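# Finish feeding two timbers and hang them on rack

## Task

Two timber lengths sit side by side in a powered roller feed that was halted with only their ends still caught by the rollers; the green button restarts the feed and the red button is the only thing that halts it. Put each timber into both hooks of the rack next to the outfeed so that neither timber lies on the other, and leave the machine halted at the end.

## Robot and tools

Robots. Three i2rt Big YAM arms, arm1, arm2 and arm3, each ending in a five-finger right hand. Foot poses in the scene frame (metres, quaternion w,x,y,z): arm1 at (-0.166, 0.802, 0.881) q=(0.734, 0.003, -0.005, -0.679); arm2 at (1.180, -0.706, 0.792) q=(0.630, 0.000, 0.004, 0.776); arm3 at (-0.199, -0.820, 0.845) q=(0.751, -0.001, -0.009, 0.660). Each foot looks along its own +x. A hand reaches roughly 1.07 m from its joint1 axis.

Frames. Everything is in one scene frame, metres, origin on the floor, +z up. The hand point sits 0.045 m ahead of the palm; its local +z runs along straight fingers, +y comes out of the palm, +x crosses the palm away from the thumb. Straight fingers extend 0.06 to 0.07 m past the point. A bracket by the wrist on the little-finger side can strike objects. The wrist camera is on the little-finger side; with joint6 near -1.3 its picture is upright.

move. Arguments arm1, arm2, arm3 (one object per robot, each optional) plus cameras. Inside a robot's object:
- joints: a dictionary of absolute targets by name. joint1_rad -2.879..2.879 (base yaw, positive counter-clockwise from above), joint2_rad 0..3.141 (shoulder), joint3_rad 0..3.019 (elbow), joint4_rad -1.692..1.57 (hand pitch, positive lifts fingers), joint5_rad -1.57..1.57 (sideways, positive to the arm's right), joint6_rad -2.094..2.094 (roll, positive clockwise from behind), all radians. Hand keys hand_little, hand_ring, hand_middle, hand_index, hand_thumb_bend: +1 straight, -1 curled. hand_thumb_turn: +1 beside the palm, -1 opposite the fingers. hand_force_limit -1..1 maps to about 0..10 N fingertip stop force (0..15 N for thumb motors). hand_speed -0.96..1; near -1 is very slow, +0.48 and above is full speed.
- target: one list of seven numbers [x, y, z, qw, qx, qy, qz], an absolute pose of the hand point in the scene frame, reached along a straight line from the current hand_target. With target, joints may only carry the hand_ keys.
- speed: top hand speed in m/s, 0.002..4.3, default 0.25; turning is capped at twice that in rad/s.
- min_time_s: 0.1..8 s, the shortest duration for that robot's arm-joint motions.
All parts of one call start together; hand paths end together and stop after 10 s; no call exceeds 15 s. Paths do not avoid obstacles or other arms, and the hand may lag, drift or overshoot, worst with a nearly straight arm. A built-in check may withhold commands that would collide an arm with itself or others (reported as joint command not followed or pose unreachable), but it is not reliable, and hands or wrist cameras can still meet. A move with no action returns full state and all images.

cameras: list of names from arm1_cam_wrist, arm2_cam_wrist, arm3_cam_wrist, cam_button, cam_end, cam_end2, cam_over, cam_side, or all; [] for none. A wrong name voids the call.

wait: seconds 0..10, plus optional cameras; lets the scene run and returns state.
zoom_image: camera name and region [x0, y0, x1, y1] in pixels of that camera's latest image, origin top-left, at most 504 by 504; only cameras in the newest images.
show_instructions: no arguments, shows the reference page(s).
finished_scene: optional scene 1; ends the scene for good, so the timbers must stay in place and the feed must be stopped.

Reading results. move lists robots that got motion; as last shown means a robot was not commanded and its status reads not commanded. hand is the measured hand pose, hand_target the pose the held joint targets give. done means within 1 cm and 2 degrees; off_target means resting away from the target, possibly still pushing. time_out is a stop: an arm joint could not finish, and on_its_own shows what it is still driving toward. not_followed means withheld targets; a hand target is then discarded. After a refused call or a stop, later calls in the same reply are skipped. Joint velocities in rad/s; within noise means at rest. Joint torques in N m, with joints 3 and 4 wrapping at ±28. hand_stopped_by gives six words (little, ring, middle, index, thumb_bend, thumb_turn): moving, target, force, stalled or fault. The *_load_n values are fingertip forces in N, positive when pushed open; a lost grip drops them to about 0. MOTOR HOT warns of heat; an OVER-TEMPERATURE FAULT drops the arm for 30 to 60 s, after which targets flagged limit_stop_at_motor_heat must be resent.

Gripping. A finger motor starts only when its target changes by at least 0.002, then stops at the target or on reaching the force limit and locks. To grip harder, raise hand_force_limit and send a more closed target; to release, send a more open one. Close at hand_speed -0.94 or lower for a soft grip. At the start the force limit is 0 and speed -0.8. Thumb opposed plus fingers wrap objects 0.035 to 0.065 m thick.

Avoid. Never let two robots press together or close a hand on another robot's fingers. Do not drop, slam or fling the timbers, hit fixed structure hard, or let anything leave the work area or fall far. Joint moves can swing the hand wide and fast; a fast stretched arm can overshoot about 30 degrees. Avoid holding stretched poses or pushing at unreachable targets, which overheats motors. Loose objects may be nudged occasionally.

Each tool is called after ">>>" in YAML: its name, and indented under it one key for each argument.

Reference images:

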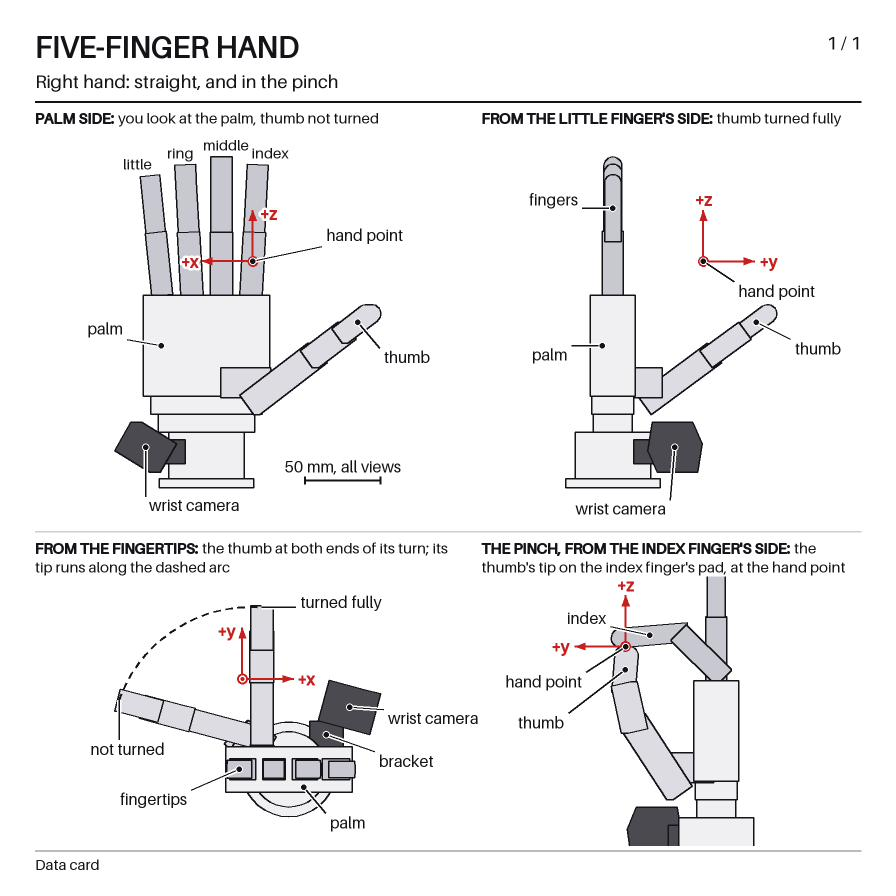

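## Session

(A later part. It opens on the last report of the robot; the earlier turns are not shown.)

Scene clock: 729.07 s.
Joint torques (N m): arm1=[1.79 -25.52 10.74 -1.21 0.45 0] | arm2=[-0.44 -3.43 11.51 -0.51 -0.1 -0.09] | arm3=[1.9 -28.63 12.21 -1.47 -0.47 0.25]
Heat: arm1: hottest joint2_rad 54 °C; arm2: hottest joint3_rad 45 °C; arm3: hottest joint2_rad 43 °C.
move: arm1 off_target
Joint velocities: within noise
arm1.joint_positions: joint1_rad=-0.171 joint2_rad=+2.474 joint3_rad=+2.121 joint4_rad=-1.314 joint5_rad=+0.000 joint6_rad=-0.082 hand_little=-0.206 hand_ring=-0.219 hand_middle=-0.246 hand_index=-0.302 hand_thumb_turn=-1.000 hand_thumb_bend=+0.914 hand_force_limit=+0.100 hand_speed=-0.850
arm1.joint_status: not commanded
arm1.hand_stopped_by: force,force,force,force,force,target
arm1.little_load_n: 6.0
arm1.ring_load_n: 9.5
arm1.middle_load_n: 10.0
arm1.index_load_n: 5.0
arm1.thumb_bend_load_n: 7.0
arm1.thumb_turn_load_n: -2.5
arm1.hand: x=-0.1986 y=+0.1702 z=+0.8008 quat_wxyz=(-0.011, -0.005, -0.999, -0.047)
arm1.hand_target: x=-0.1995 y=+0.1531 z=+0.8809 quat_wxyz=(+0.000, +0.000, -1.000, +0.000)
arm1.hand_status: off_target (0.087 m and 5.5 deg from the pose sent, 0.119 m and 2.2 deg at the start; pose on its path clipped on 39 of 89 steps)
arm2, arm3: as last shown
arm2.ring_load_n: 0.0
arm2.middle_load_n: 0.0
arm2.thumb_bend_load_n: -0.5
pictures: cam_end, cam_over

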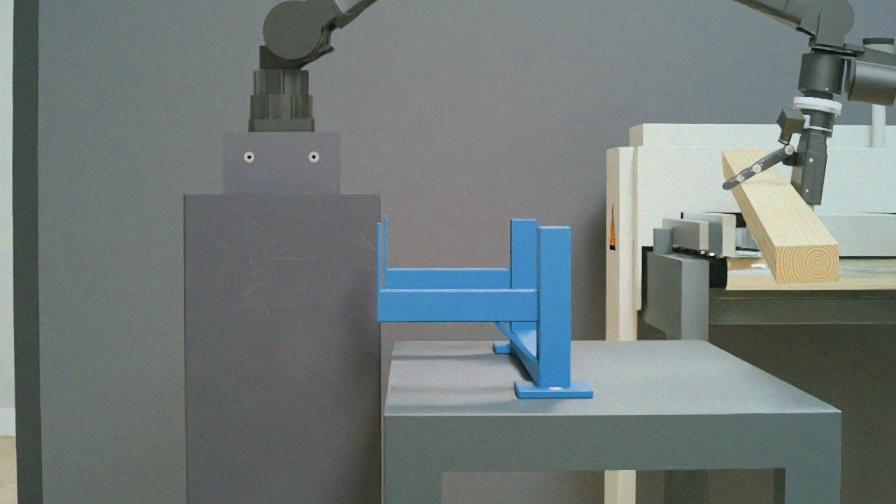

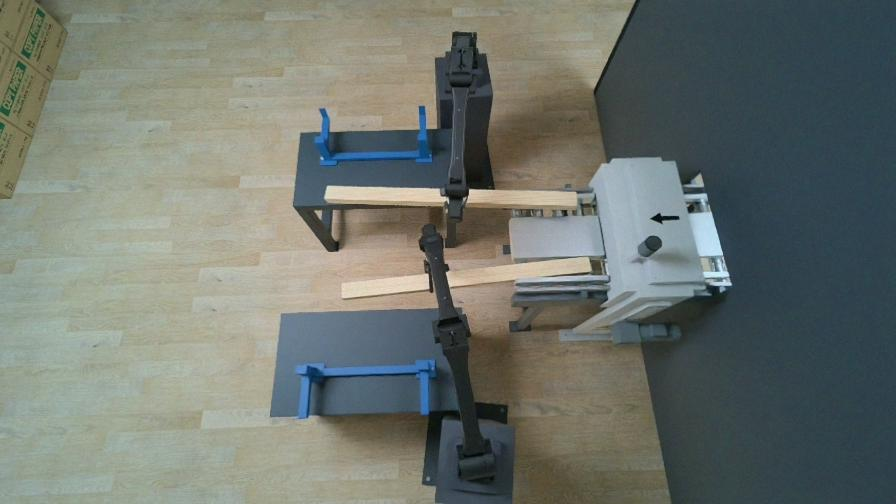

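>>> move:
  arm1: {"target": [-0.30, 0.30, 0.91, 0, 0, 1, 0], "speed": 0.1}
  cameras: ["cam_over", "cam_end", "cam_side"]

Scene clock: 737.87 s.
Joint torques (N m): arm1=[0.85 -20.19 9.5 0.02 0.48 -0.03] | arm2=[-0.5 -3.78 11.79 -0.4 -0.09 -0.08] | arm3=[1.9 -28.69 12.21 -1.47 -0.46 0.25]
Heat: arm1: hottest joint2_rad 54 °C; arm2: hottest joint3_rad 45 °C; arm3: hottest joint2_rad 43 °C.
move: arm1 off_target
Joint velocities: within noise
arm1.joint_positions: joint1_rad=-0.351 joint2_rad=+2.070 joint3_rad=+1.538 joint4_rad=-1.140 joint5_rad=-0.001 joint6_rad=-0.273 hand_little=-0.206 hand_ring=-0.219 hand_middle=-0.246 hand_index=-0.302 hand_thumb_turn=-1.000 hand_thumb_bend=+0.914 hand_force_limit=+0.100 hand_speed=-0.850
arm1.joint_status: not commanded
arm1.hand_stopped_by: force,force,force,force,force,target
arm1.little_load_n: 5.5
arm1.ring_load_n: 9.0
arm1.middle_load_n: 10.0
arm1.index_load_n: 6.0
arm1.thumb_bend_load_n: 6.5
arm1.thumb_turn_load_n: -1.0
arm1.hand: x=-0.2878 y=+0.3178 z=+0.8575 quat_wxyz=(-0.020, +0.000, -0.999, -0.048)
arm1.hand_target: x=-0.2991 y=+0.3021 z=+0.9083 quat_wxyz=(+0.000, +0.000, -1.000, +0.000)
arm1.hand_status: off_target (0.057 m and 5.9 deg from the pose sent, 0.198 m and 5.5 deg at the start)
arm2, arm3: as last shown
arm2.thumb_bend_load_n: 0.0
arm3.middle_load_n: 4.5
pictures: cam_end, cam_over, cam_side

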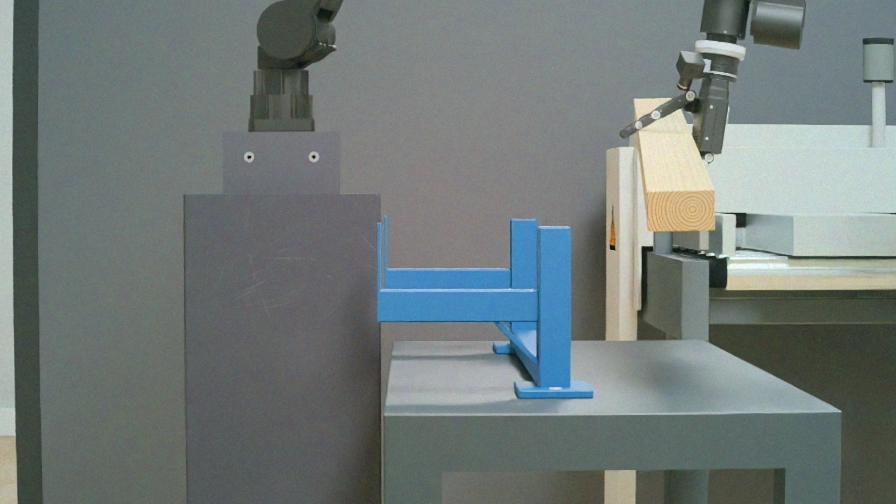

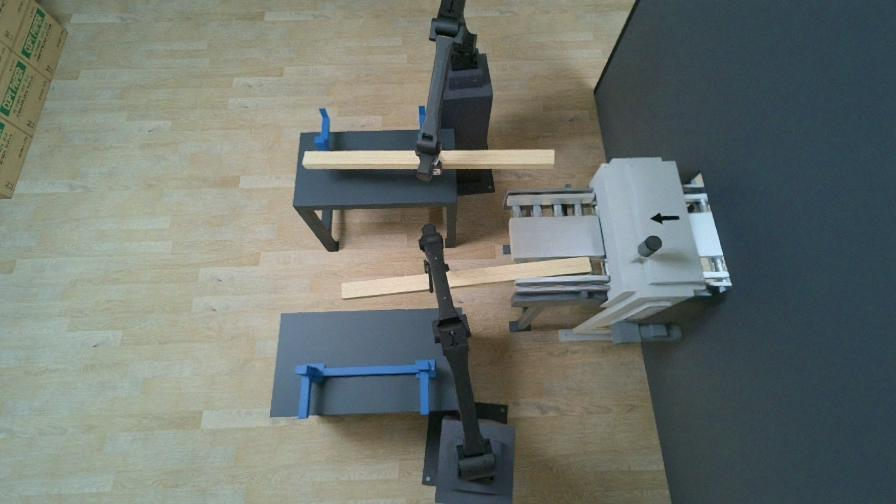

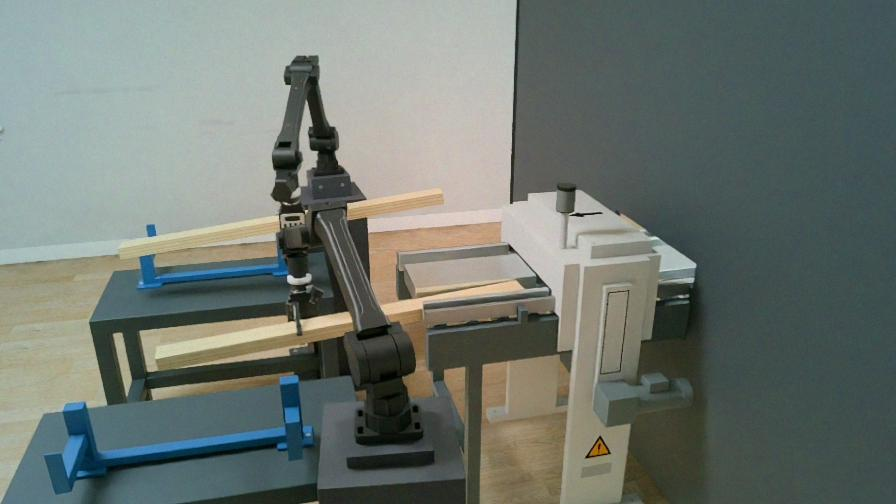

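>>> move:
  arm1: {"target": [-0.42, 0.43, 0.95, -0.058, -0.0015, 0.998, -0.025], "speed": 0.12}
  cameras: ["cam_over", "cam_end", "cam_side"]

Scene clock: 754.87 s.
Joint torques (N m): arm1=[0.85 -16.5 10.17 0.65 0.8 -0.1] | arm2=[-0.73 -4.01 11.7 -0.39 -0.1 -0.06] | arm3=[1.9 -28.69 12.21 -1.47 -0.46 0.25]
Heat: arm1: hottest joint2_rad 50 °C; arm2: hottest joint3_rad 45 °C; arm3: hottest joint2_rad 43 °C.
move: arm1 off_target
Joint velocities: within noise
arm1.joint_positions: joint1_rad=-0.619 joint2_rad=+1.776 joint3_rad=+1.253 joint4_rad=-1.047 joint5_rad=+0.065 joint6_rad=-0.543 hand_little=-0.206 hand_ring=-0.219 hand_middle=-0.246 hand_index=-0.302 hand_thumb_turn=-1.000 hand_thumb_bend=+0.914 hand_force_limit=+0.100 hand_speed=-0.850
arm1.joint_status: not commanded
arm1.hand_stopped_by: force,force,force,force,force,target
arm1.little_load_n: 5.5
arm1.ring_load_n: 9.0
arm1.middle_load_n: 10.5
arm1.index_load_n: 6.0
arm1.thumb_bend_load_n: 6.5
arm1.thumb_turn_load_n: -1.0
arm1.hand: x=-0.4029 y=+0.4431 z=+0.9081 quat_wxyz=(+0.022, +0.001, -1.000, -0.015)
arm1.hand_target: x=-0.4188 y=+0.4314 z=+0.9492 quat_wxyz=(+0.058, +0.001, -0.998, +0.024)
arm1.hand_status: off_target (0.047 m and 6.2 deg from the pose sent, 0.196 m and 12.2 deg at the start)
arm2.joint_positions: joint1_rad=+0.315 joint2_rad=+1.187 joint3_rad=+0.914 joint4_rad=-1.321 joint5_rad=+0.009 joint6_rad=+0.960 hand_little=-1.000 hand_ring=-1.000 hand_middle=-1.000 hand_index=+1.000 hand_thumb_turn=-1.000 hand_thumb_bend=+1.000 hand_force_limit=+0.000 hand_speed=-0.500
arm2.joint_status: not commanded
arm2.hand_stopped_by: target,target,target,target,target,target
arm2.little_load_n: 0.0
arm2.ring_load_n: 0.0
arm2.middle_load_n: 0.0
arm2.index_load_n: 0.0
arm2.thumb_bend_load_n: 0.0
arm2.thumb_turn_load_n: 0.0
arm2.hand: x=+0.9771 y=-0.4820 z=+0.9267 quat_wxyz=(+0.010, +0.976, -0.217, +0.009)
arm2.hand_target: x=+0.9731 y=-0.4714 z=+0.9399 quat_wxyz=(+0.000, +0.976, -0.216, +0.000)
arm2.hand_status: not commanded
arm3: as last shown
arm3.middle_load_n: 5.0
pictures: cam_end, cam_over, cam_side

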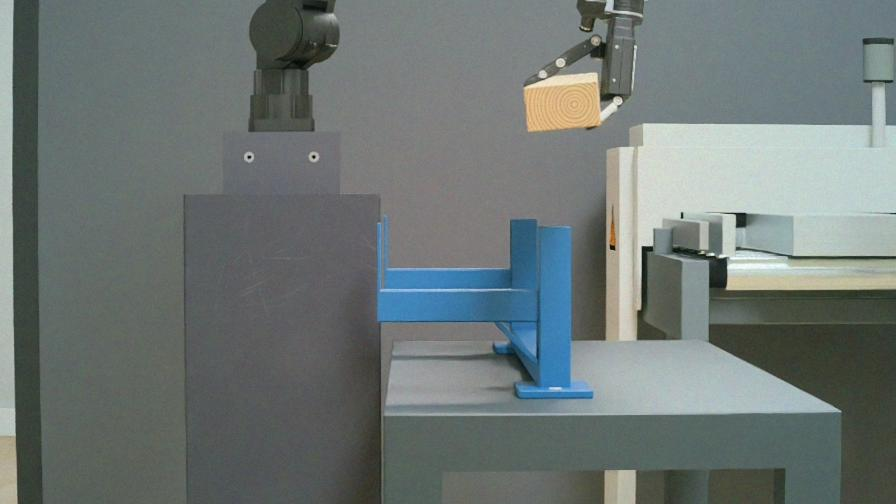

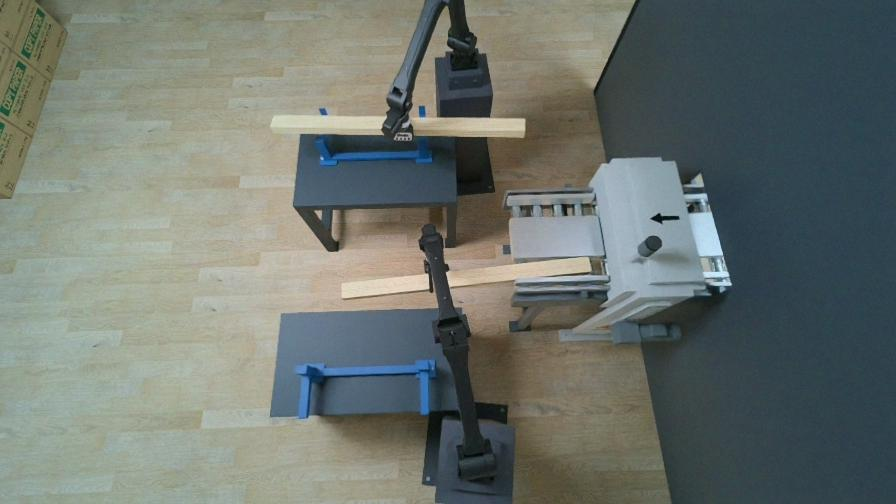

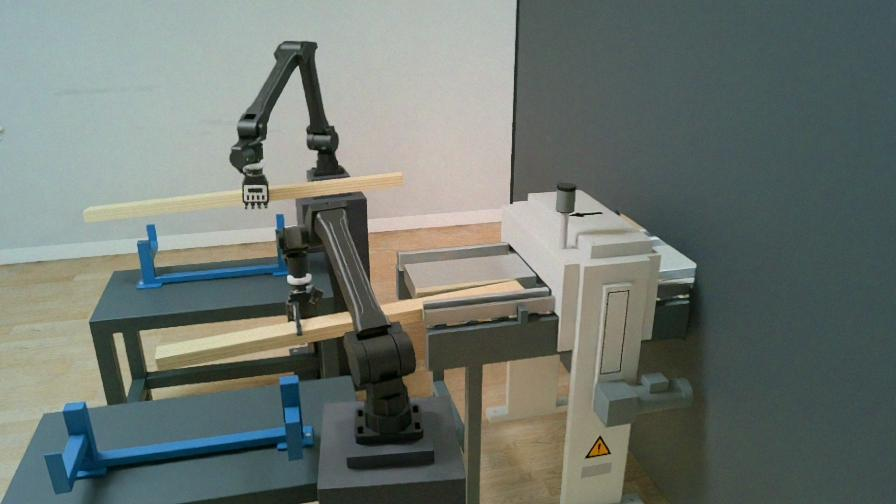

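>>> move:
  arm1: {"target": [-0.53, 0.575, 0.93, -0.060, -0.0015, 0.998, -0.025], "speed": 0.12}
  cameras: ["cam_over", "cam_end", "cam_side"]

Scene clock: 760.93 s.
Joint torques (N m): arm1=[0.73 -15.56 10.02 0.94 0.76 -0.07] | arm2=[-0.62 -3.78 11.66 -0.43 -0.07 -0.1] | arm3=[1.9 -28.63 12.22 -1.48 -0.46 0.25]
Heat: arm1: hottest joint2_rad 49 °C; arm2: hottest joint3_rad 45 °C; arm3: hottest joint3_rad 44 °C.
move: arm1 off_target
Joint velocities: within noise
arm1.joint_positions: joint1_rad=-0.995 joint2_rad=+1.710 joint3_rad=+1.112 joint4_rad=-0.954 joint5_rad=+0.022 joint6_rad=-0.919 hand_little=-0.206 hand_ring=-0.219 hand_middle=-0.246 hand_index=-0.302 hand_thumb_turn=-1.000 hand_thumb_bend=+0.914 hand_force_limit=+0.100 hand_speed=-0.850
arm1.joint_status: not commanded
arm1.hand_stopped_by: force,force,force,force,force,target
arm1.little_load_n: 5.5
arm1.ring_load_n: 9.0
arm1.middle_load_n: 10.0
arm1.index_load_n: 6.0
arm1.thumb_bend_load_n: 6.0
arm1.thumb_turn_load_n: -1.0
arm1.hand: x=-0.5054 y=+0.5844 z=+0.8898 quat_wxyz=(+0.008, +0.001, -1.000, -0.002)
arm1.hand_target: x=-0.5283 y=+0.5760 z=+0.9294 quat_wxyz=(+0.060, +0.001, -0.998, +0.024)
arm1.hand_status: off_target (0.048 m and 6.8 deg from the pose sent, 0.184 m and 6.4 deg at the start)
arm2: as last shown
arm2.ring_load_n: 0.5
arm2.middle_load_n: 0.5
arm3.joint_positions: joint1_rad=+0.307 joint2_rad=+2.666 joint3_rad=+2.326 joint4_rad=-1.305 joint5_rad=-0.007 joint6_rad=+0.170 hand_little=-0.250 hand_ring=-0.222 hand_middle=-0.207 hand_index=-0.194 hand_thumb_turn=-1.000 hand_thumb_bend=+0.989 hand_force_limit=-0.400 hand_speed=-0.850
arm3.joint_status: not commanded
arm3.hand_stopped_by: force,force,force,force,force,target
arm3.little_load_n: 0.0
arm3.ring_load_n: 0.0
arm3.middle_load_n: 5.0
arm3.index_load_n: 3.5
arm3.thumb_bend_load_n: 0.0
arm3.thumb_turn_load_n: 0.0
arm3.hand: x=-0.3571 y=-0.1610 z=+0.7030 quat_wxyz=(+0.032, +0.999, +0.003, +0.010)
arm3.hand_target: x=-0.3695 y=-0.1373 z=+0.7455 quat_wxyz=(-0.001, +1.000, +0.000, -0.001)
arm3.hand_status: not commanded
pictures: cam_end, cam_over, cam_side

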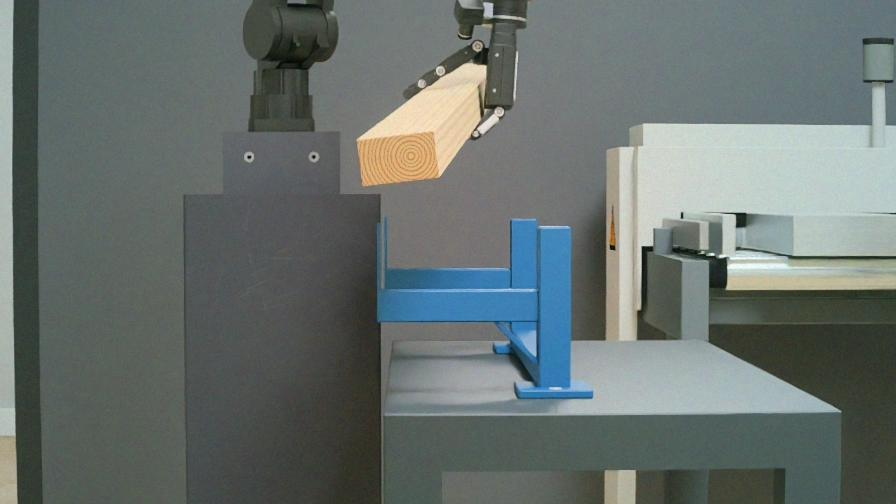

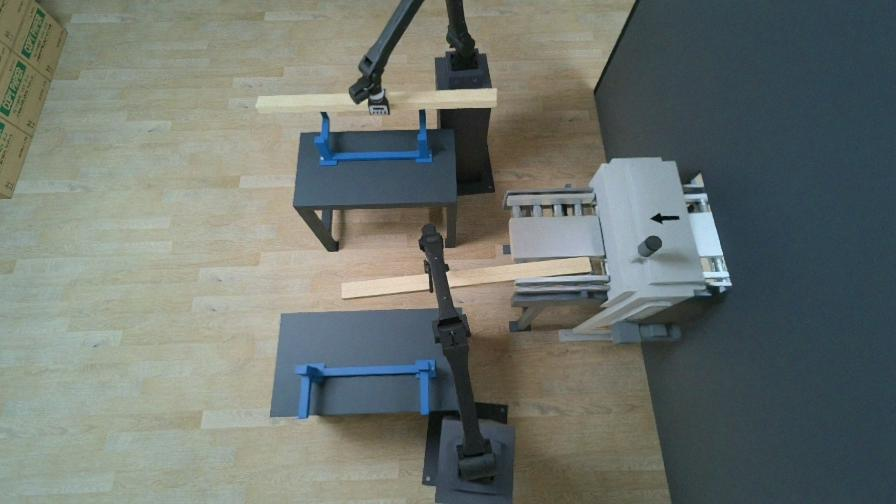

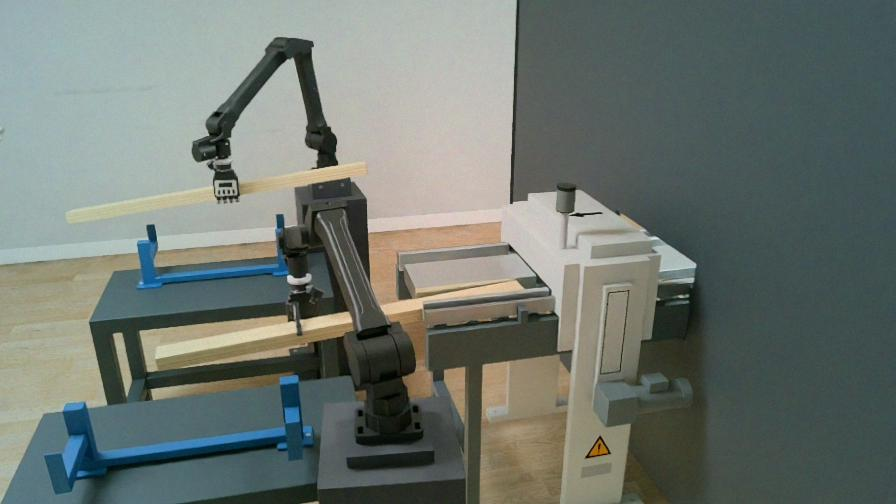

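>>> move:
  arm1: {"target": [-0.540, 0.538, 0.915, -0.09, -0.015, 0.9955, 0.02], "speed": 0.1}
  cameras: ["cam_over", "cam_end", "cam_side"]

Scene clock: 785.47 s.
Joint torques (N m): arm1=[1.73 -13.1 14.95 0.58 1.18 0.12] | arm2=[-0.79 -4.01 11.81 -0.44 -0.07 -0.07] | arm3=[1.9 -28.69 12.21 -1.48 -0.46 0.25]
Heat: arm1: hottest joint2_rad 44 °C; arm2: hottest joint3_rad 45 °C; arm3: hottest joint2_rad 44 °C.
move: arm1 off_target
Joint velocities: within noise
arm1.joint_positions: joint1_rad=-0.913 joint2_rad=+1.768 joint3_rad=+1.126 joint4_rad=-0.941 joint5_rad=+0.129 joint6_rad=-0.876 hand_little=-0.206 hand_ring=-0.219 hand_middle=-0.246 hand_index=-0.302 hand_thumb_turn=-1.000 hand_thumb_bend=+0.914 hand_force_limit=+0.100 hand_speed=-0.850
arm1.joint_status: not commanded
arm1.hand_stopped_by: force,force,force,force,force,target
arm1.little_load_n: 6.5
arm1.ring_load_n: 9.5
arm1.middle_load_n: 10.0
arm1.index_load_n: 5.0
arm1.thumb_bend_load_n: 7.0
arm1.thumb_turn_load_n: -2.0
arm1.hand: x=-0.4997 y=+0.5695 z=+0.8748 quat_wxyz=(+0.031, +0.022, -0.998, -0.051)
arm1.hand_target: x=-0.5365 y=+0.5404 z=+0.9168 quat_wxyz=(+0.090, +0.014, -0.996, -0.019)
arm1.hand_status: off_target (0.065 m and 7.7 deg from the pose sent, 0.063 m and 9.8 deg at the start)
arm2, arm3: as last shown
arm2.ring_load_n: 0.0
arm2.middle_load_n: 0.0
arm3.ring_load_n: 0.5
arm3.middle_load_n: 4.5
arm3.index_load_n: 3.0
pictures: cam_end, cam_over, cam_side

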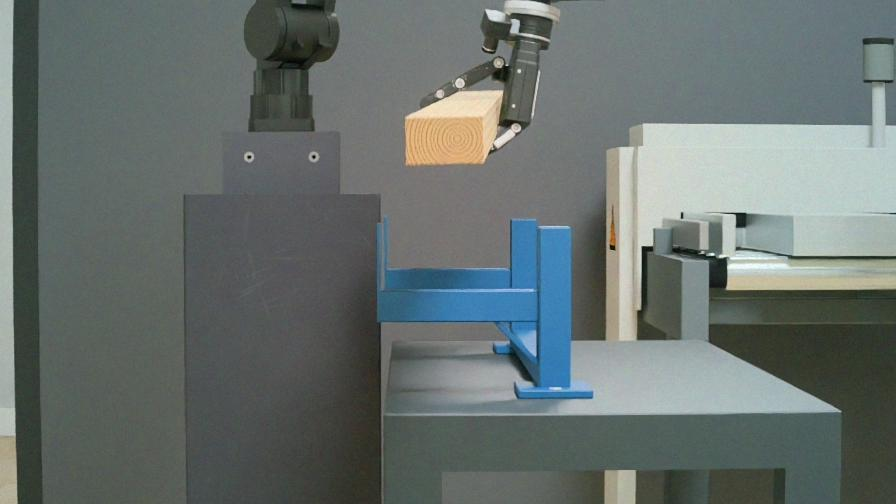

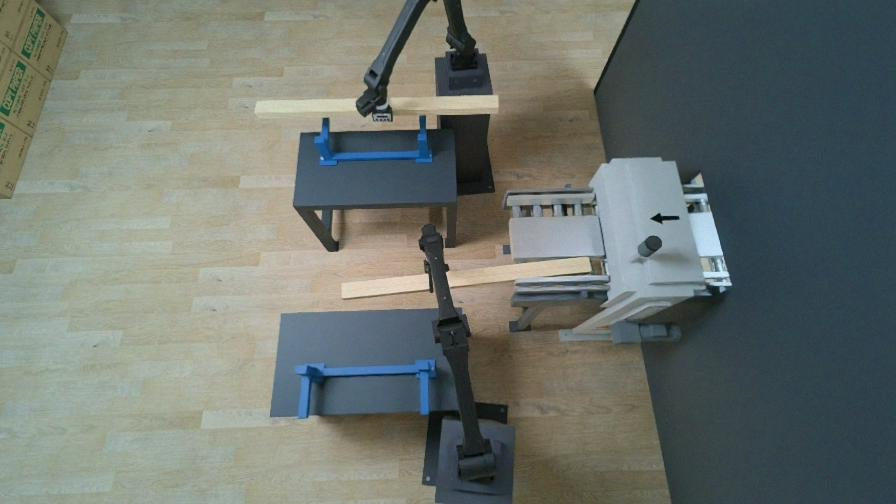

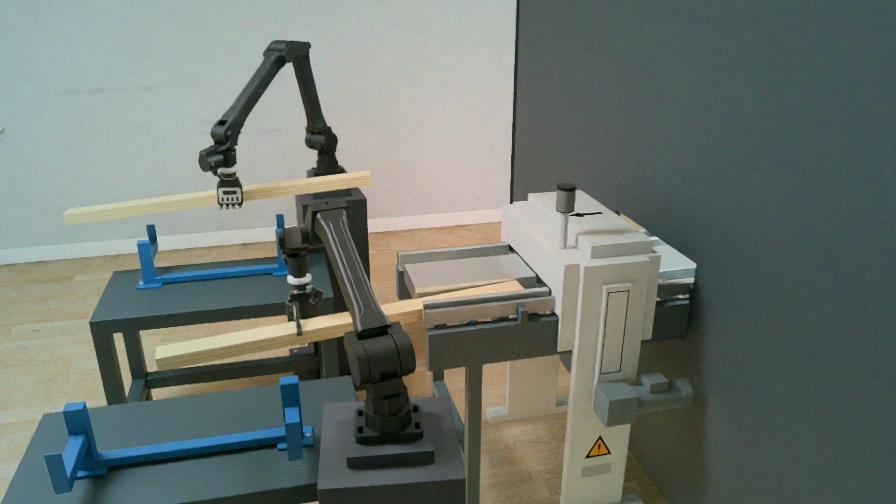

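>>> move:
  arm1: {"target": [-0.540, 0.532, 0.865, -0.125, -0.028, 0.991, 0.02], "speed": 0.08}
  cameras: ["cam_over", "cam_end", "cam_side"]

Scene clock: 806.97 s.
Joint torques (N m): arm1=[2.37 -13.86 9.24 1.28 1.45 0.02] | arm2=[-0.56 -4.31 11.73 -0.55 -0.06 -0.05] | arm3=[1.96 -28.69 12.21 -1.48 -0.47 0.25]
Heat: arm1: hottest joint3_rad 45 °C; arm2: hottest joint3_rad 46 °C; arm3: hottest joint3_rad 45 °C.
move: arm1 off_target
Joint velocities: within noise
arm1.joint_positions: joint1_rad=-0.892 joint2_rad=+1.832 joint3_rad=+1.109 joint4_rad=-0.764 joint5_rad=+0.171 joint6_rad=-0.873 hand_little=-0.206 hand_ring=-0.219 hand_middle=-0.246 hand_index=-0.302 hand_thumb_turn=-1.000 hand_thumb_bend=+0.914 hand_force_limit=+0.100 hand_speed=-0.850
arm1.joint_status: not commanded
arm1.hand_stopped_by: force,force,force,force,force,target
arm1.little_load_n: 5.0
arm1.ring_load_n: 9.0
arm1.middle_load_n: 9.5
arm1.index_load_n: 6.0
arm1.thumb_bend_load_n: 6.5
arm1.thumb_turn_load_n: -1.0
arm1.hand: x=-0.5200 y=+0.5485 z=+0.8381 quat_wxyz=(+0.081, +0.026, -0.996, -0.035)
arm1.hand_target: x=-0.5389 y=+0.5325 z=+0.8654 quat_wxyz=(+0.125, +0.027, -0.992, -0.020)
arm1.hand_status: off_target (0.037 m and 5.3 deg from the pose sent, 0.056 m and 11.4 deg at the start)
arm2, arm3: as last shown
arm3.ring_load_n: 0.0
arm3.middle_load_n: 5.0
pictures: cam_end, cam_over, cam_side

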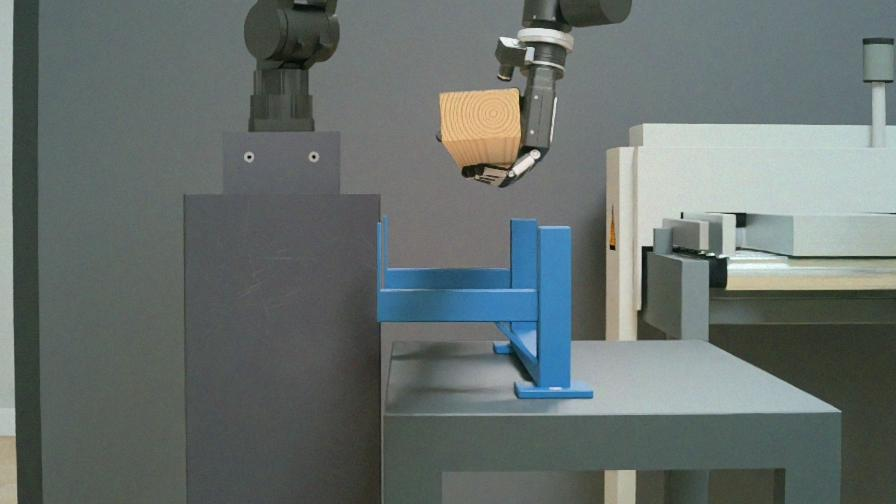

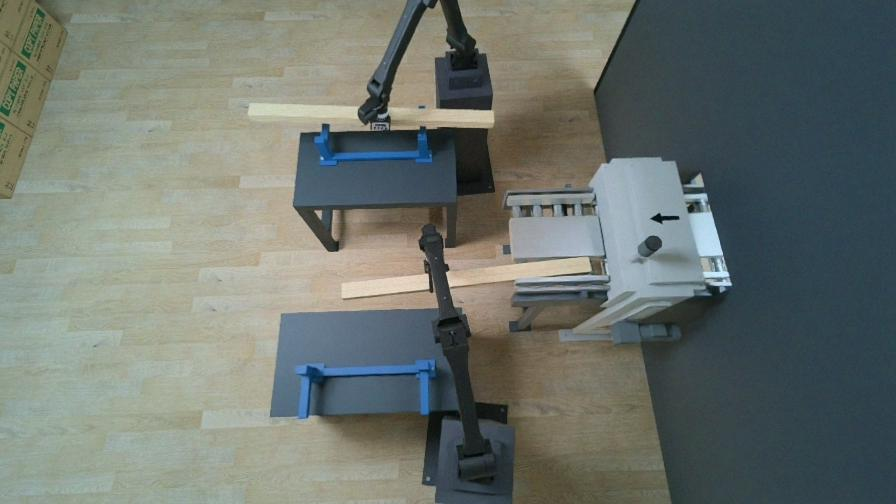

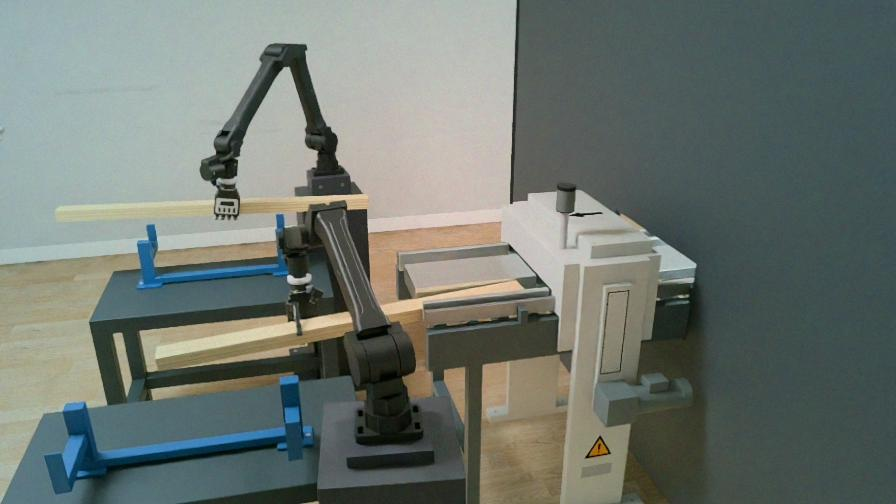

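>>> move:
  arm1: {"target": [-0.530, 0.553, 0.805, -0.10, -0.022, 0.9945, 0.02], "speed": 0.06}
  cameras: ["cam_over", "cam_end", "cam_side"]

Scene clock: 817.07 s.
Joint torques (N m): arm1=[0.15 -13.51 7.76 1.16 1.08 -0.13] | arm2=[-0.73 -4.37 11.56 -0.42 -0.07 -0.07] | arm3=[1.96 -28.69 12.21 -1.48 -0.46 0.25]
Heat: arm1: hottest joint3_rad 43 °C; arm2: hottest joint3_rad 46 °C; arm3: hottest joint3_rad 45 °C.
move: arm1 off_target
Joint velocities: within noise
arm1.joint_positions: joint1_rad=-0.900 joint2_rad=+1.914 joint3_rad=+1.042 joint4_rad=-0.638 joint5_rad=+0.144 joint6_rad=-0.874 hand_little=-0.206 hand_ring=-0.219 hand_middle=-0.246 hand_index=-0.302 hand_thumb_turn=-1.000 hand_thumb_bend=+0.914 hand_force_limit=+0.100 hand_speed=-0.850
arm1.joint_status: not commanded
arm1.hand_stopped_by: force,force,force,force,force,target
arm1.little_load_n: 5.5
arm1.ring_load_n: 9.0
arm1.middle_load_n: 10.0
arm1.index_load_n: 6.0
arm1.thumb_bend_load_n: 6.5
arm1.thumb_turn_load_n: -1.0
arm1.hand: x=-0.5042 y=+0.5603 z=+0.7834 quat_wxyz=(+0.064, +0.024, -0.997, -0.033)
arm1.hand_target: x=-0.5292 y=+0.5534 z=+0.8053 quat_wxyz=(+0.100, +0.021, -0.995, -0.020)
arm1.hand_status: off_target (0.034 m and 4.4 deg from the pose sent, 0.035 m and 2.8 deg at the start)
arm2, arm3: as last shown
pictures: cam_end, cam_over, cam_side

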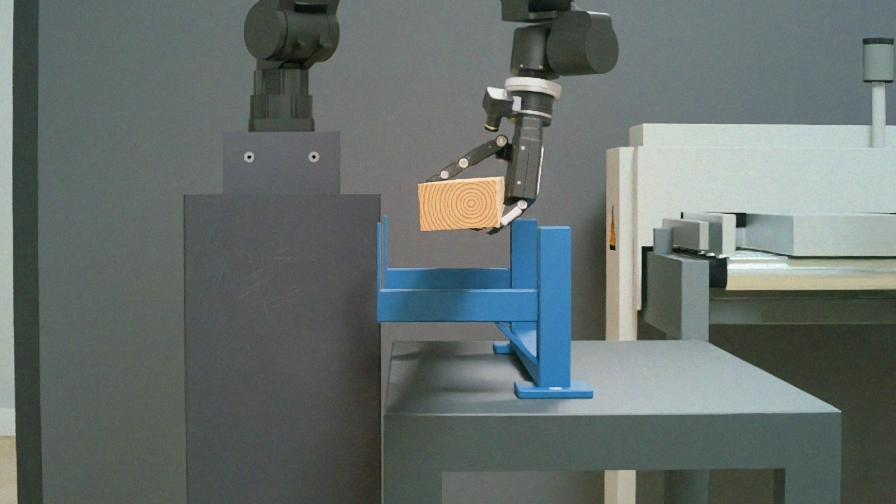

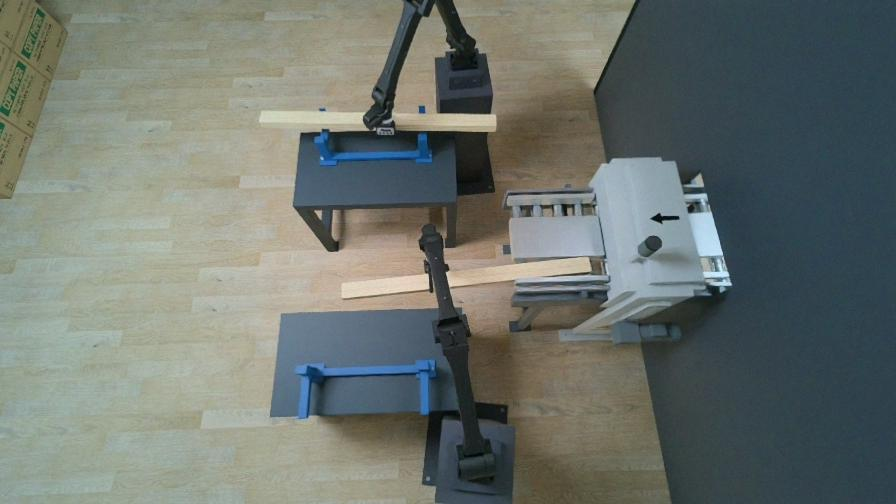

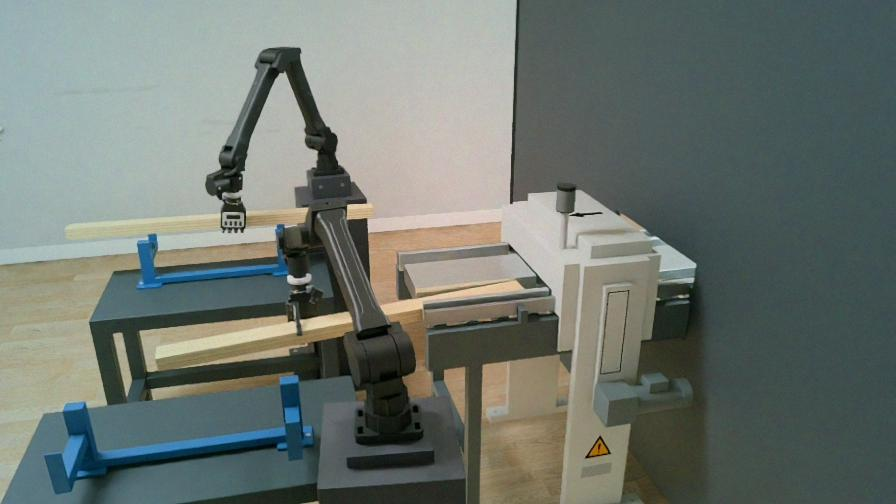

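>>> move:
  arm1: {"target": [-0.530, 0.562, 0.755, -0.10, -0.022, 0.9945, 0.03], "speed": 0.06}
  cameras: ["cam_over", "cam_end", "cam_side"]

Scene clock: 822.70 s.
Joint torques (N m): arm1=[0.09 -14.04 6.45 1.1 1.35 -0.15] | arm2=[-0.44 -4.6 11.77 -0.55 -0.07 -0.05] | arm3=[1.9 -28.63 12.21 -1.47 -0.46 0.25]
Heat: arm1: hottest joint3_rad 42 °C; arm2: hottest joint3_rad 46 °C; arm3: hottest joint3_rad 45 °C.
move: arm1 off_target
Joint velocities: within noise
arm1.joint_positions: joint1_rad=-0.908 joint2_rad=+2.018 joint3_rad=+1.026 joint4_rad=-0.522 joint5_rad=+0.152 joint6_rad=-0.882 hand_little=-0.206 hand_ring=-0.219 hand_middle=-0.246 hand_index=-0.302 hand_thumb_turn=-1.000 hand_thumb_bend=+0.914 hand_force_limit=+0.100 hand_speed=-0.850
arm1.joint_status: not commanded
arm1.hand_stopped_by: force,force,force,force,force,target
arm1.little_load_n: 5.5
arm1.ring_load_n: 8.5
arm1.middle_load_n: 10.0
arm1.index_load_n: 6.0
arm1.thumb_bend_load_n: 6.0
arm1.thumb_turn_load_n: -1.0
arm1.hand: x=-0.5039 y=+0.5671 z=+0.7350 quat_wxyz=(+0.065, +0.025, -0.997, -0.037)
arm1.hand_target: x=-0.5292 y=+0.5624 z=+0.7552 quat_wxyz=(+0.100, +0.021, -0.994, -0.031)
arm1.hand_status: off_target (0.033 m and 4.2 deg from the pose sent, 0.038 m and 4.2 deg at the start)
arm2, arm3: as last shown
pictures: cam_end, cam_over, cam_side

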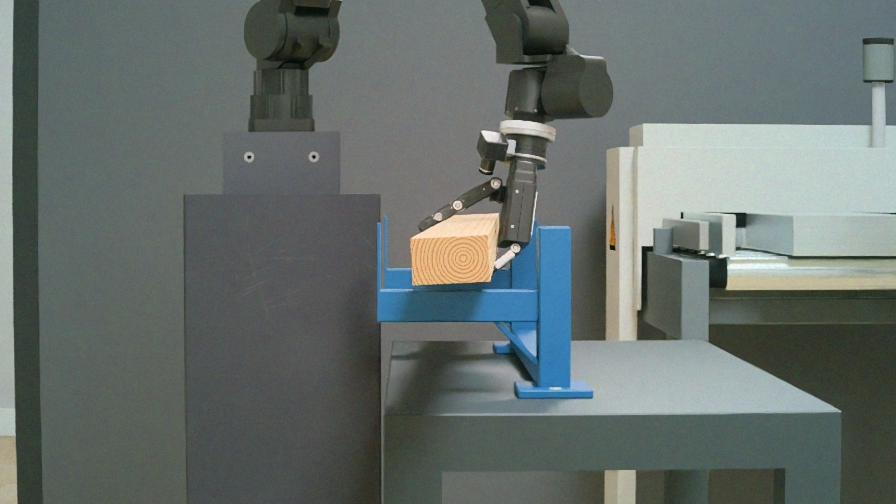

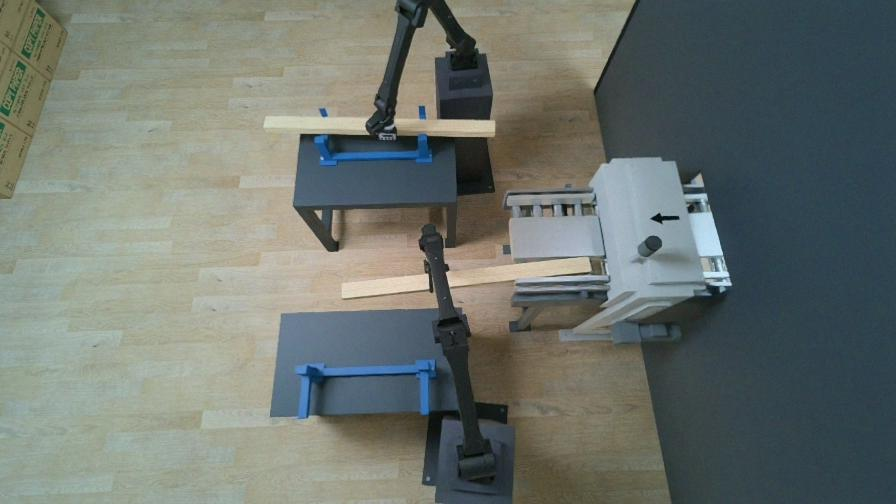

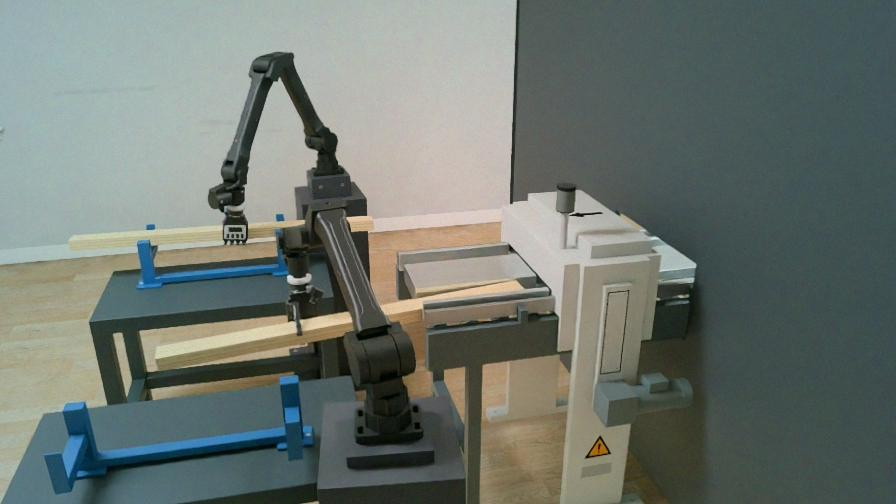

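>>> move:
  arm1: {"target": [-0.530, 0.560, 0.733, -0.09, -0.022, 0.9955, 0.03], "speed": 0.05}
  cameras: ["cam_end", "cam_side"]

Scene clock: 826.10 s.
Joint torques (N m): arm1=[0.15 -13.45 7.45 0.96 1.02 -0.11] | arm2=[-0.97 -4.07 11.67 -0.32 -0.09 -0.05] | arm3=[1.96 -28.63 12.22 -1.47 -0.47 0.25]
Heat: arm1: hottest joint2_rad 41 °C; arm2: hottest joint3_rad 46 °C; arm3: hottest joint3_rad 45 °C.
move: arm1 off_target
Joint velocities: within noise
arm1.joint_positions: joint1_rad=-0.910 joint2_rad=+2.068 joint3_rad=+1.026 joint4_rad=-0.495 joint5_rad=+0.148 joint6_rad=-0.887 hand_little=-0.206 hand_ring=-0.219 hand_middle=-0.246 hand_index=-0.302 hand_thumb_turn=-1.000 hand_thumb_bend=+0.914 hand_force_limit=+0.100 hand_speed=-0.850
arm1.joint_status: not commanded
arm1.hand_stopped_by: force,force,force,force,force,target
arm1.little_load_n: 3.0
arm1.ring_load_n: 6.5
arm1.middle_load_n: 9.5
arm1.index_load_n: 8.0
arm1.thumb_bend_load_n: 5.0
arm1.thumb_turn_load_n: 0.0
arm1.hand: x=-0.4988 y=+0.5721 z=+0.7144 quat_wxyz=(+0.055, +0.027, -0.997, -0.044)
arm1.hand_target: x=-0.5290 y=+0.5605 z=+0.7337 quat_wxyz=(+0.090, +0.022, -0.995, -0.030)
arm1.hand_status: off_target (0.038 m and 4.4 deg from the pose sent, 0.027 m and 3.0 deg at the start)
arm2, arm3: as last shown
arm3.index_load_n: 3.5

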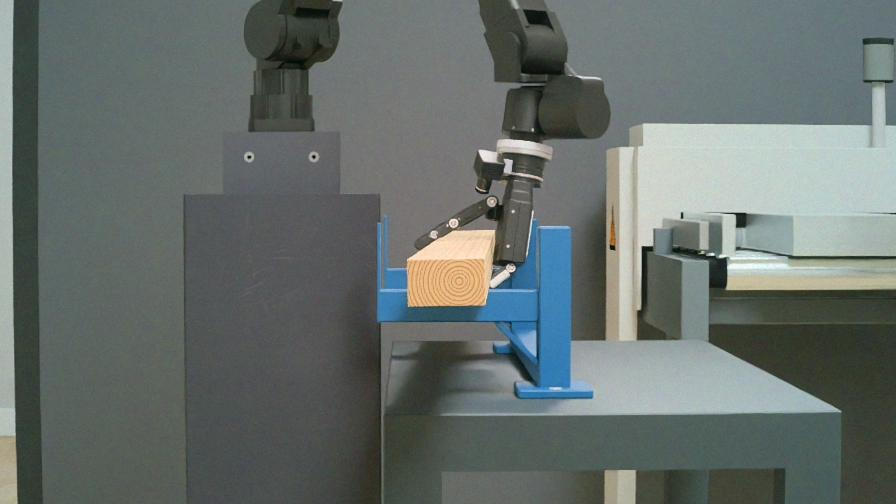

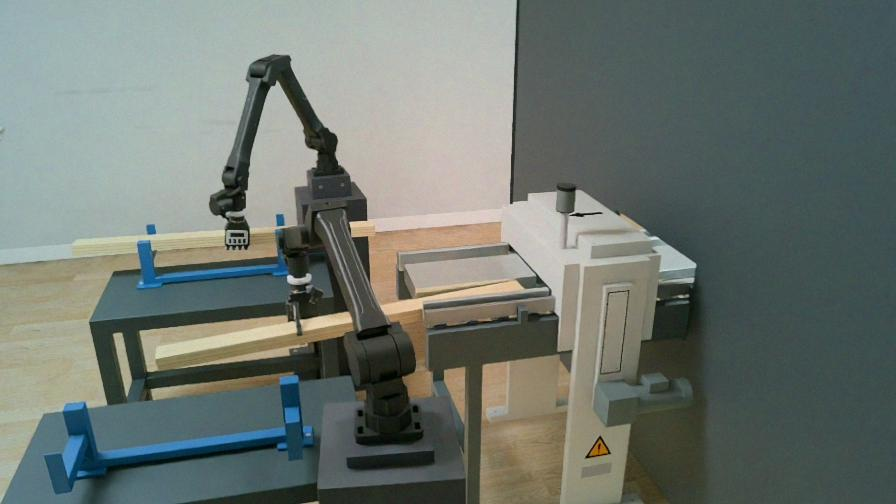

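>>> move:
  arm1: {"target": [-0.530, 0.560, 0.708, -0.075, -0.022, 0.9965, 0.025], "speed": 0.05}
  cameras: ["cam_end", "cam_side"]

Scene clock: 829.03 s.
Joint torques (N m): arm1=[-0.5 -9.82 8.76 1.94 0.17 -0.21] | arm2=[-0.62 -4.6 11.71 -0.43 -0.08 -0.07] | arm3=[1.96 -28.69 12.21 -1.48 -0.47 0.25]
Heat: arm1: hottest joint2_rad 41 °C; arm2: hottest joint3_rad 46 °C; arm3: hottest joint3_rad 45 °C.
move: arm1 off_target
Joint velocities: within noise
arm1.joint_positions: joint1_rad=-0.914 joint2_rad=+2.075 joint3_rad=+1.027 joint4_rad=-0.494 joint5_rad=+0.145 joint6_rad=-0.887 hand_little=-0.206 hand_ring=-0.220 hand_middle=-0.246 hand_index=-0.302 hand_thumb_turn=-1.000 hand_thumb_bend=+0.914 hand_force_limit=+0.100 hand_speed=-0.850
arm1.joint_status: not commanded
arm1.hand_stopped_by: force,force,force,force,force,target
arm1.little_load_n: 1.5
arm1.ring_load_n: 4.0
arm1.middle_load_n: 6.5
arm1.index_load_n: 5.5
arm1.thumb_bend_load_n: 7.0
arm1.thumb_turn_load_n: 0.0
arm1.hand: x=-0.4989 y=+0.5736 z=+0.7119 quat_wxyz=(+0.052, +0.025, -0.997, -0.044)
arm1.hand_target: x=-0.5292 y=+0.5607 z=+0.7100 quat_wxyz=(+0.076, +0.022, -0.997, -0.026)
arm1.hand_status: off_target (0.034 m and 3.4 deg from the pose sent, 0.034 m and 3.2 deg at the start)
arm2, arm3: as last shown
arm3.ring_load_n: 0.5

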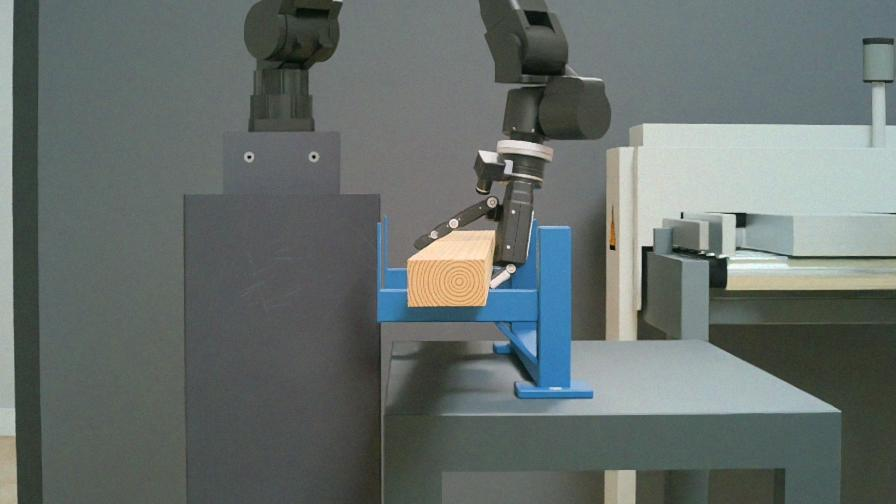

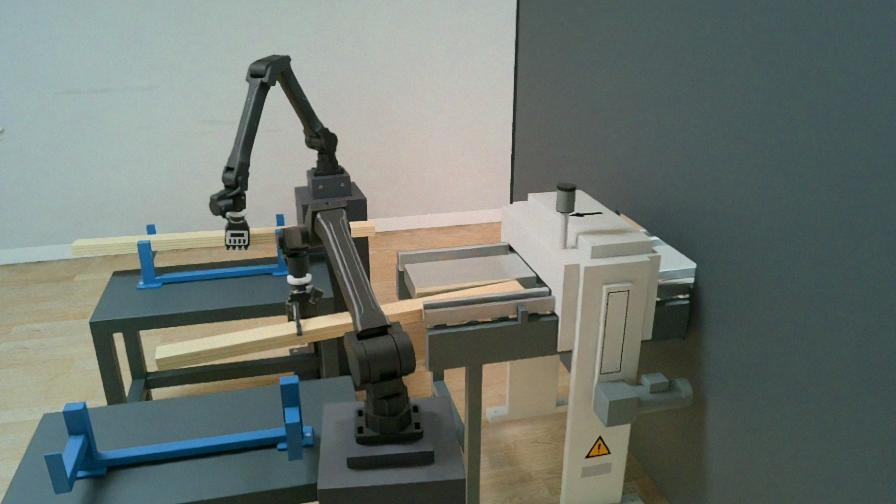

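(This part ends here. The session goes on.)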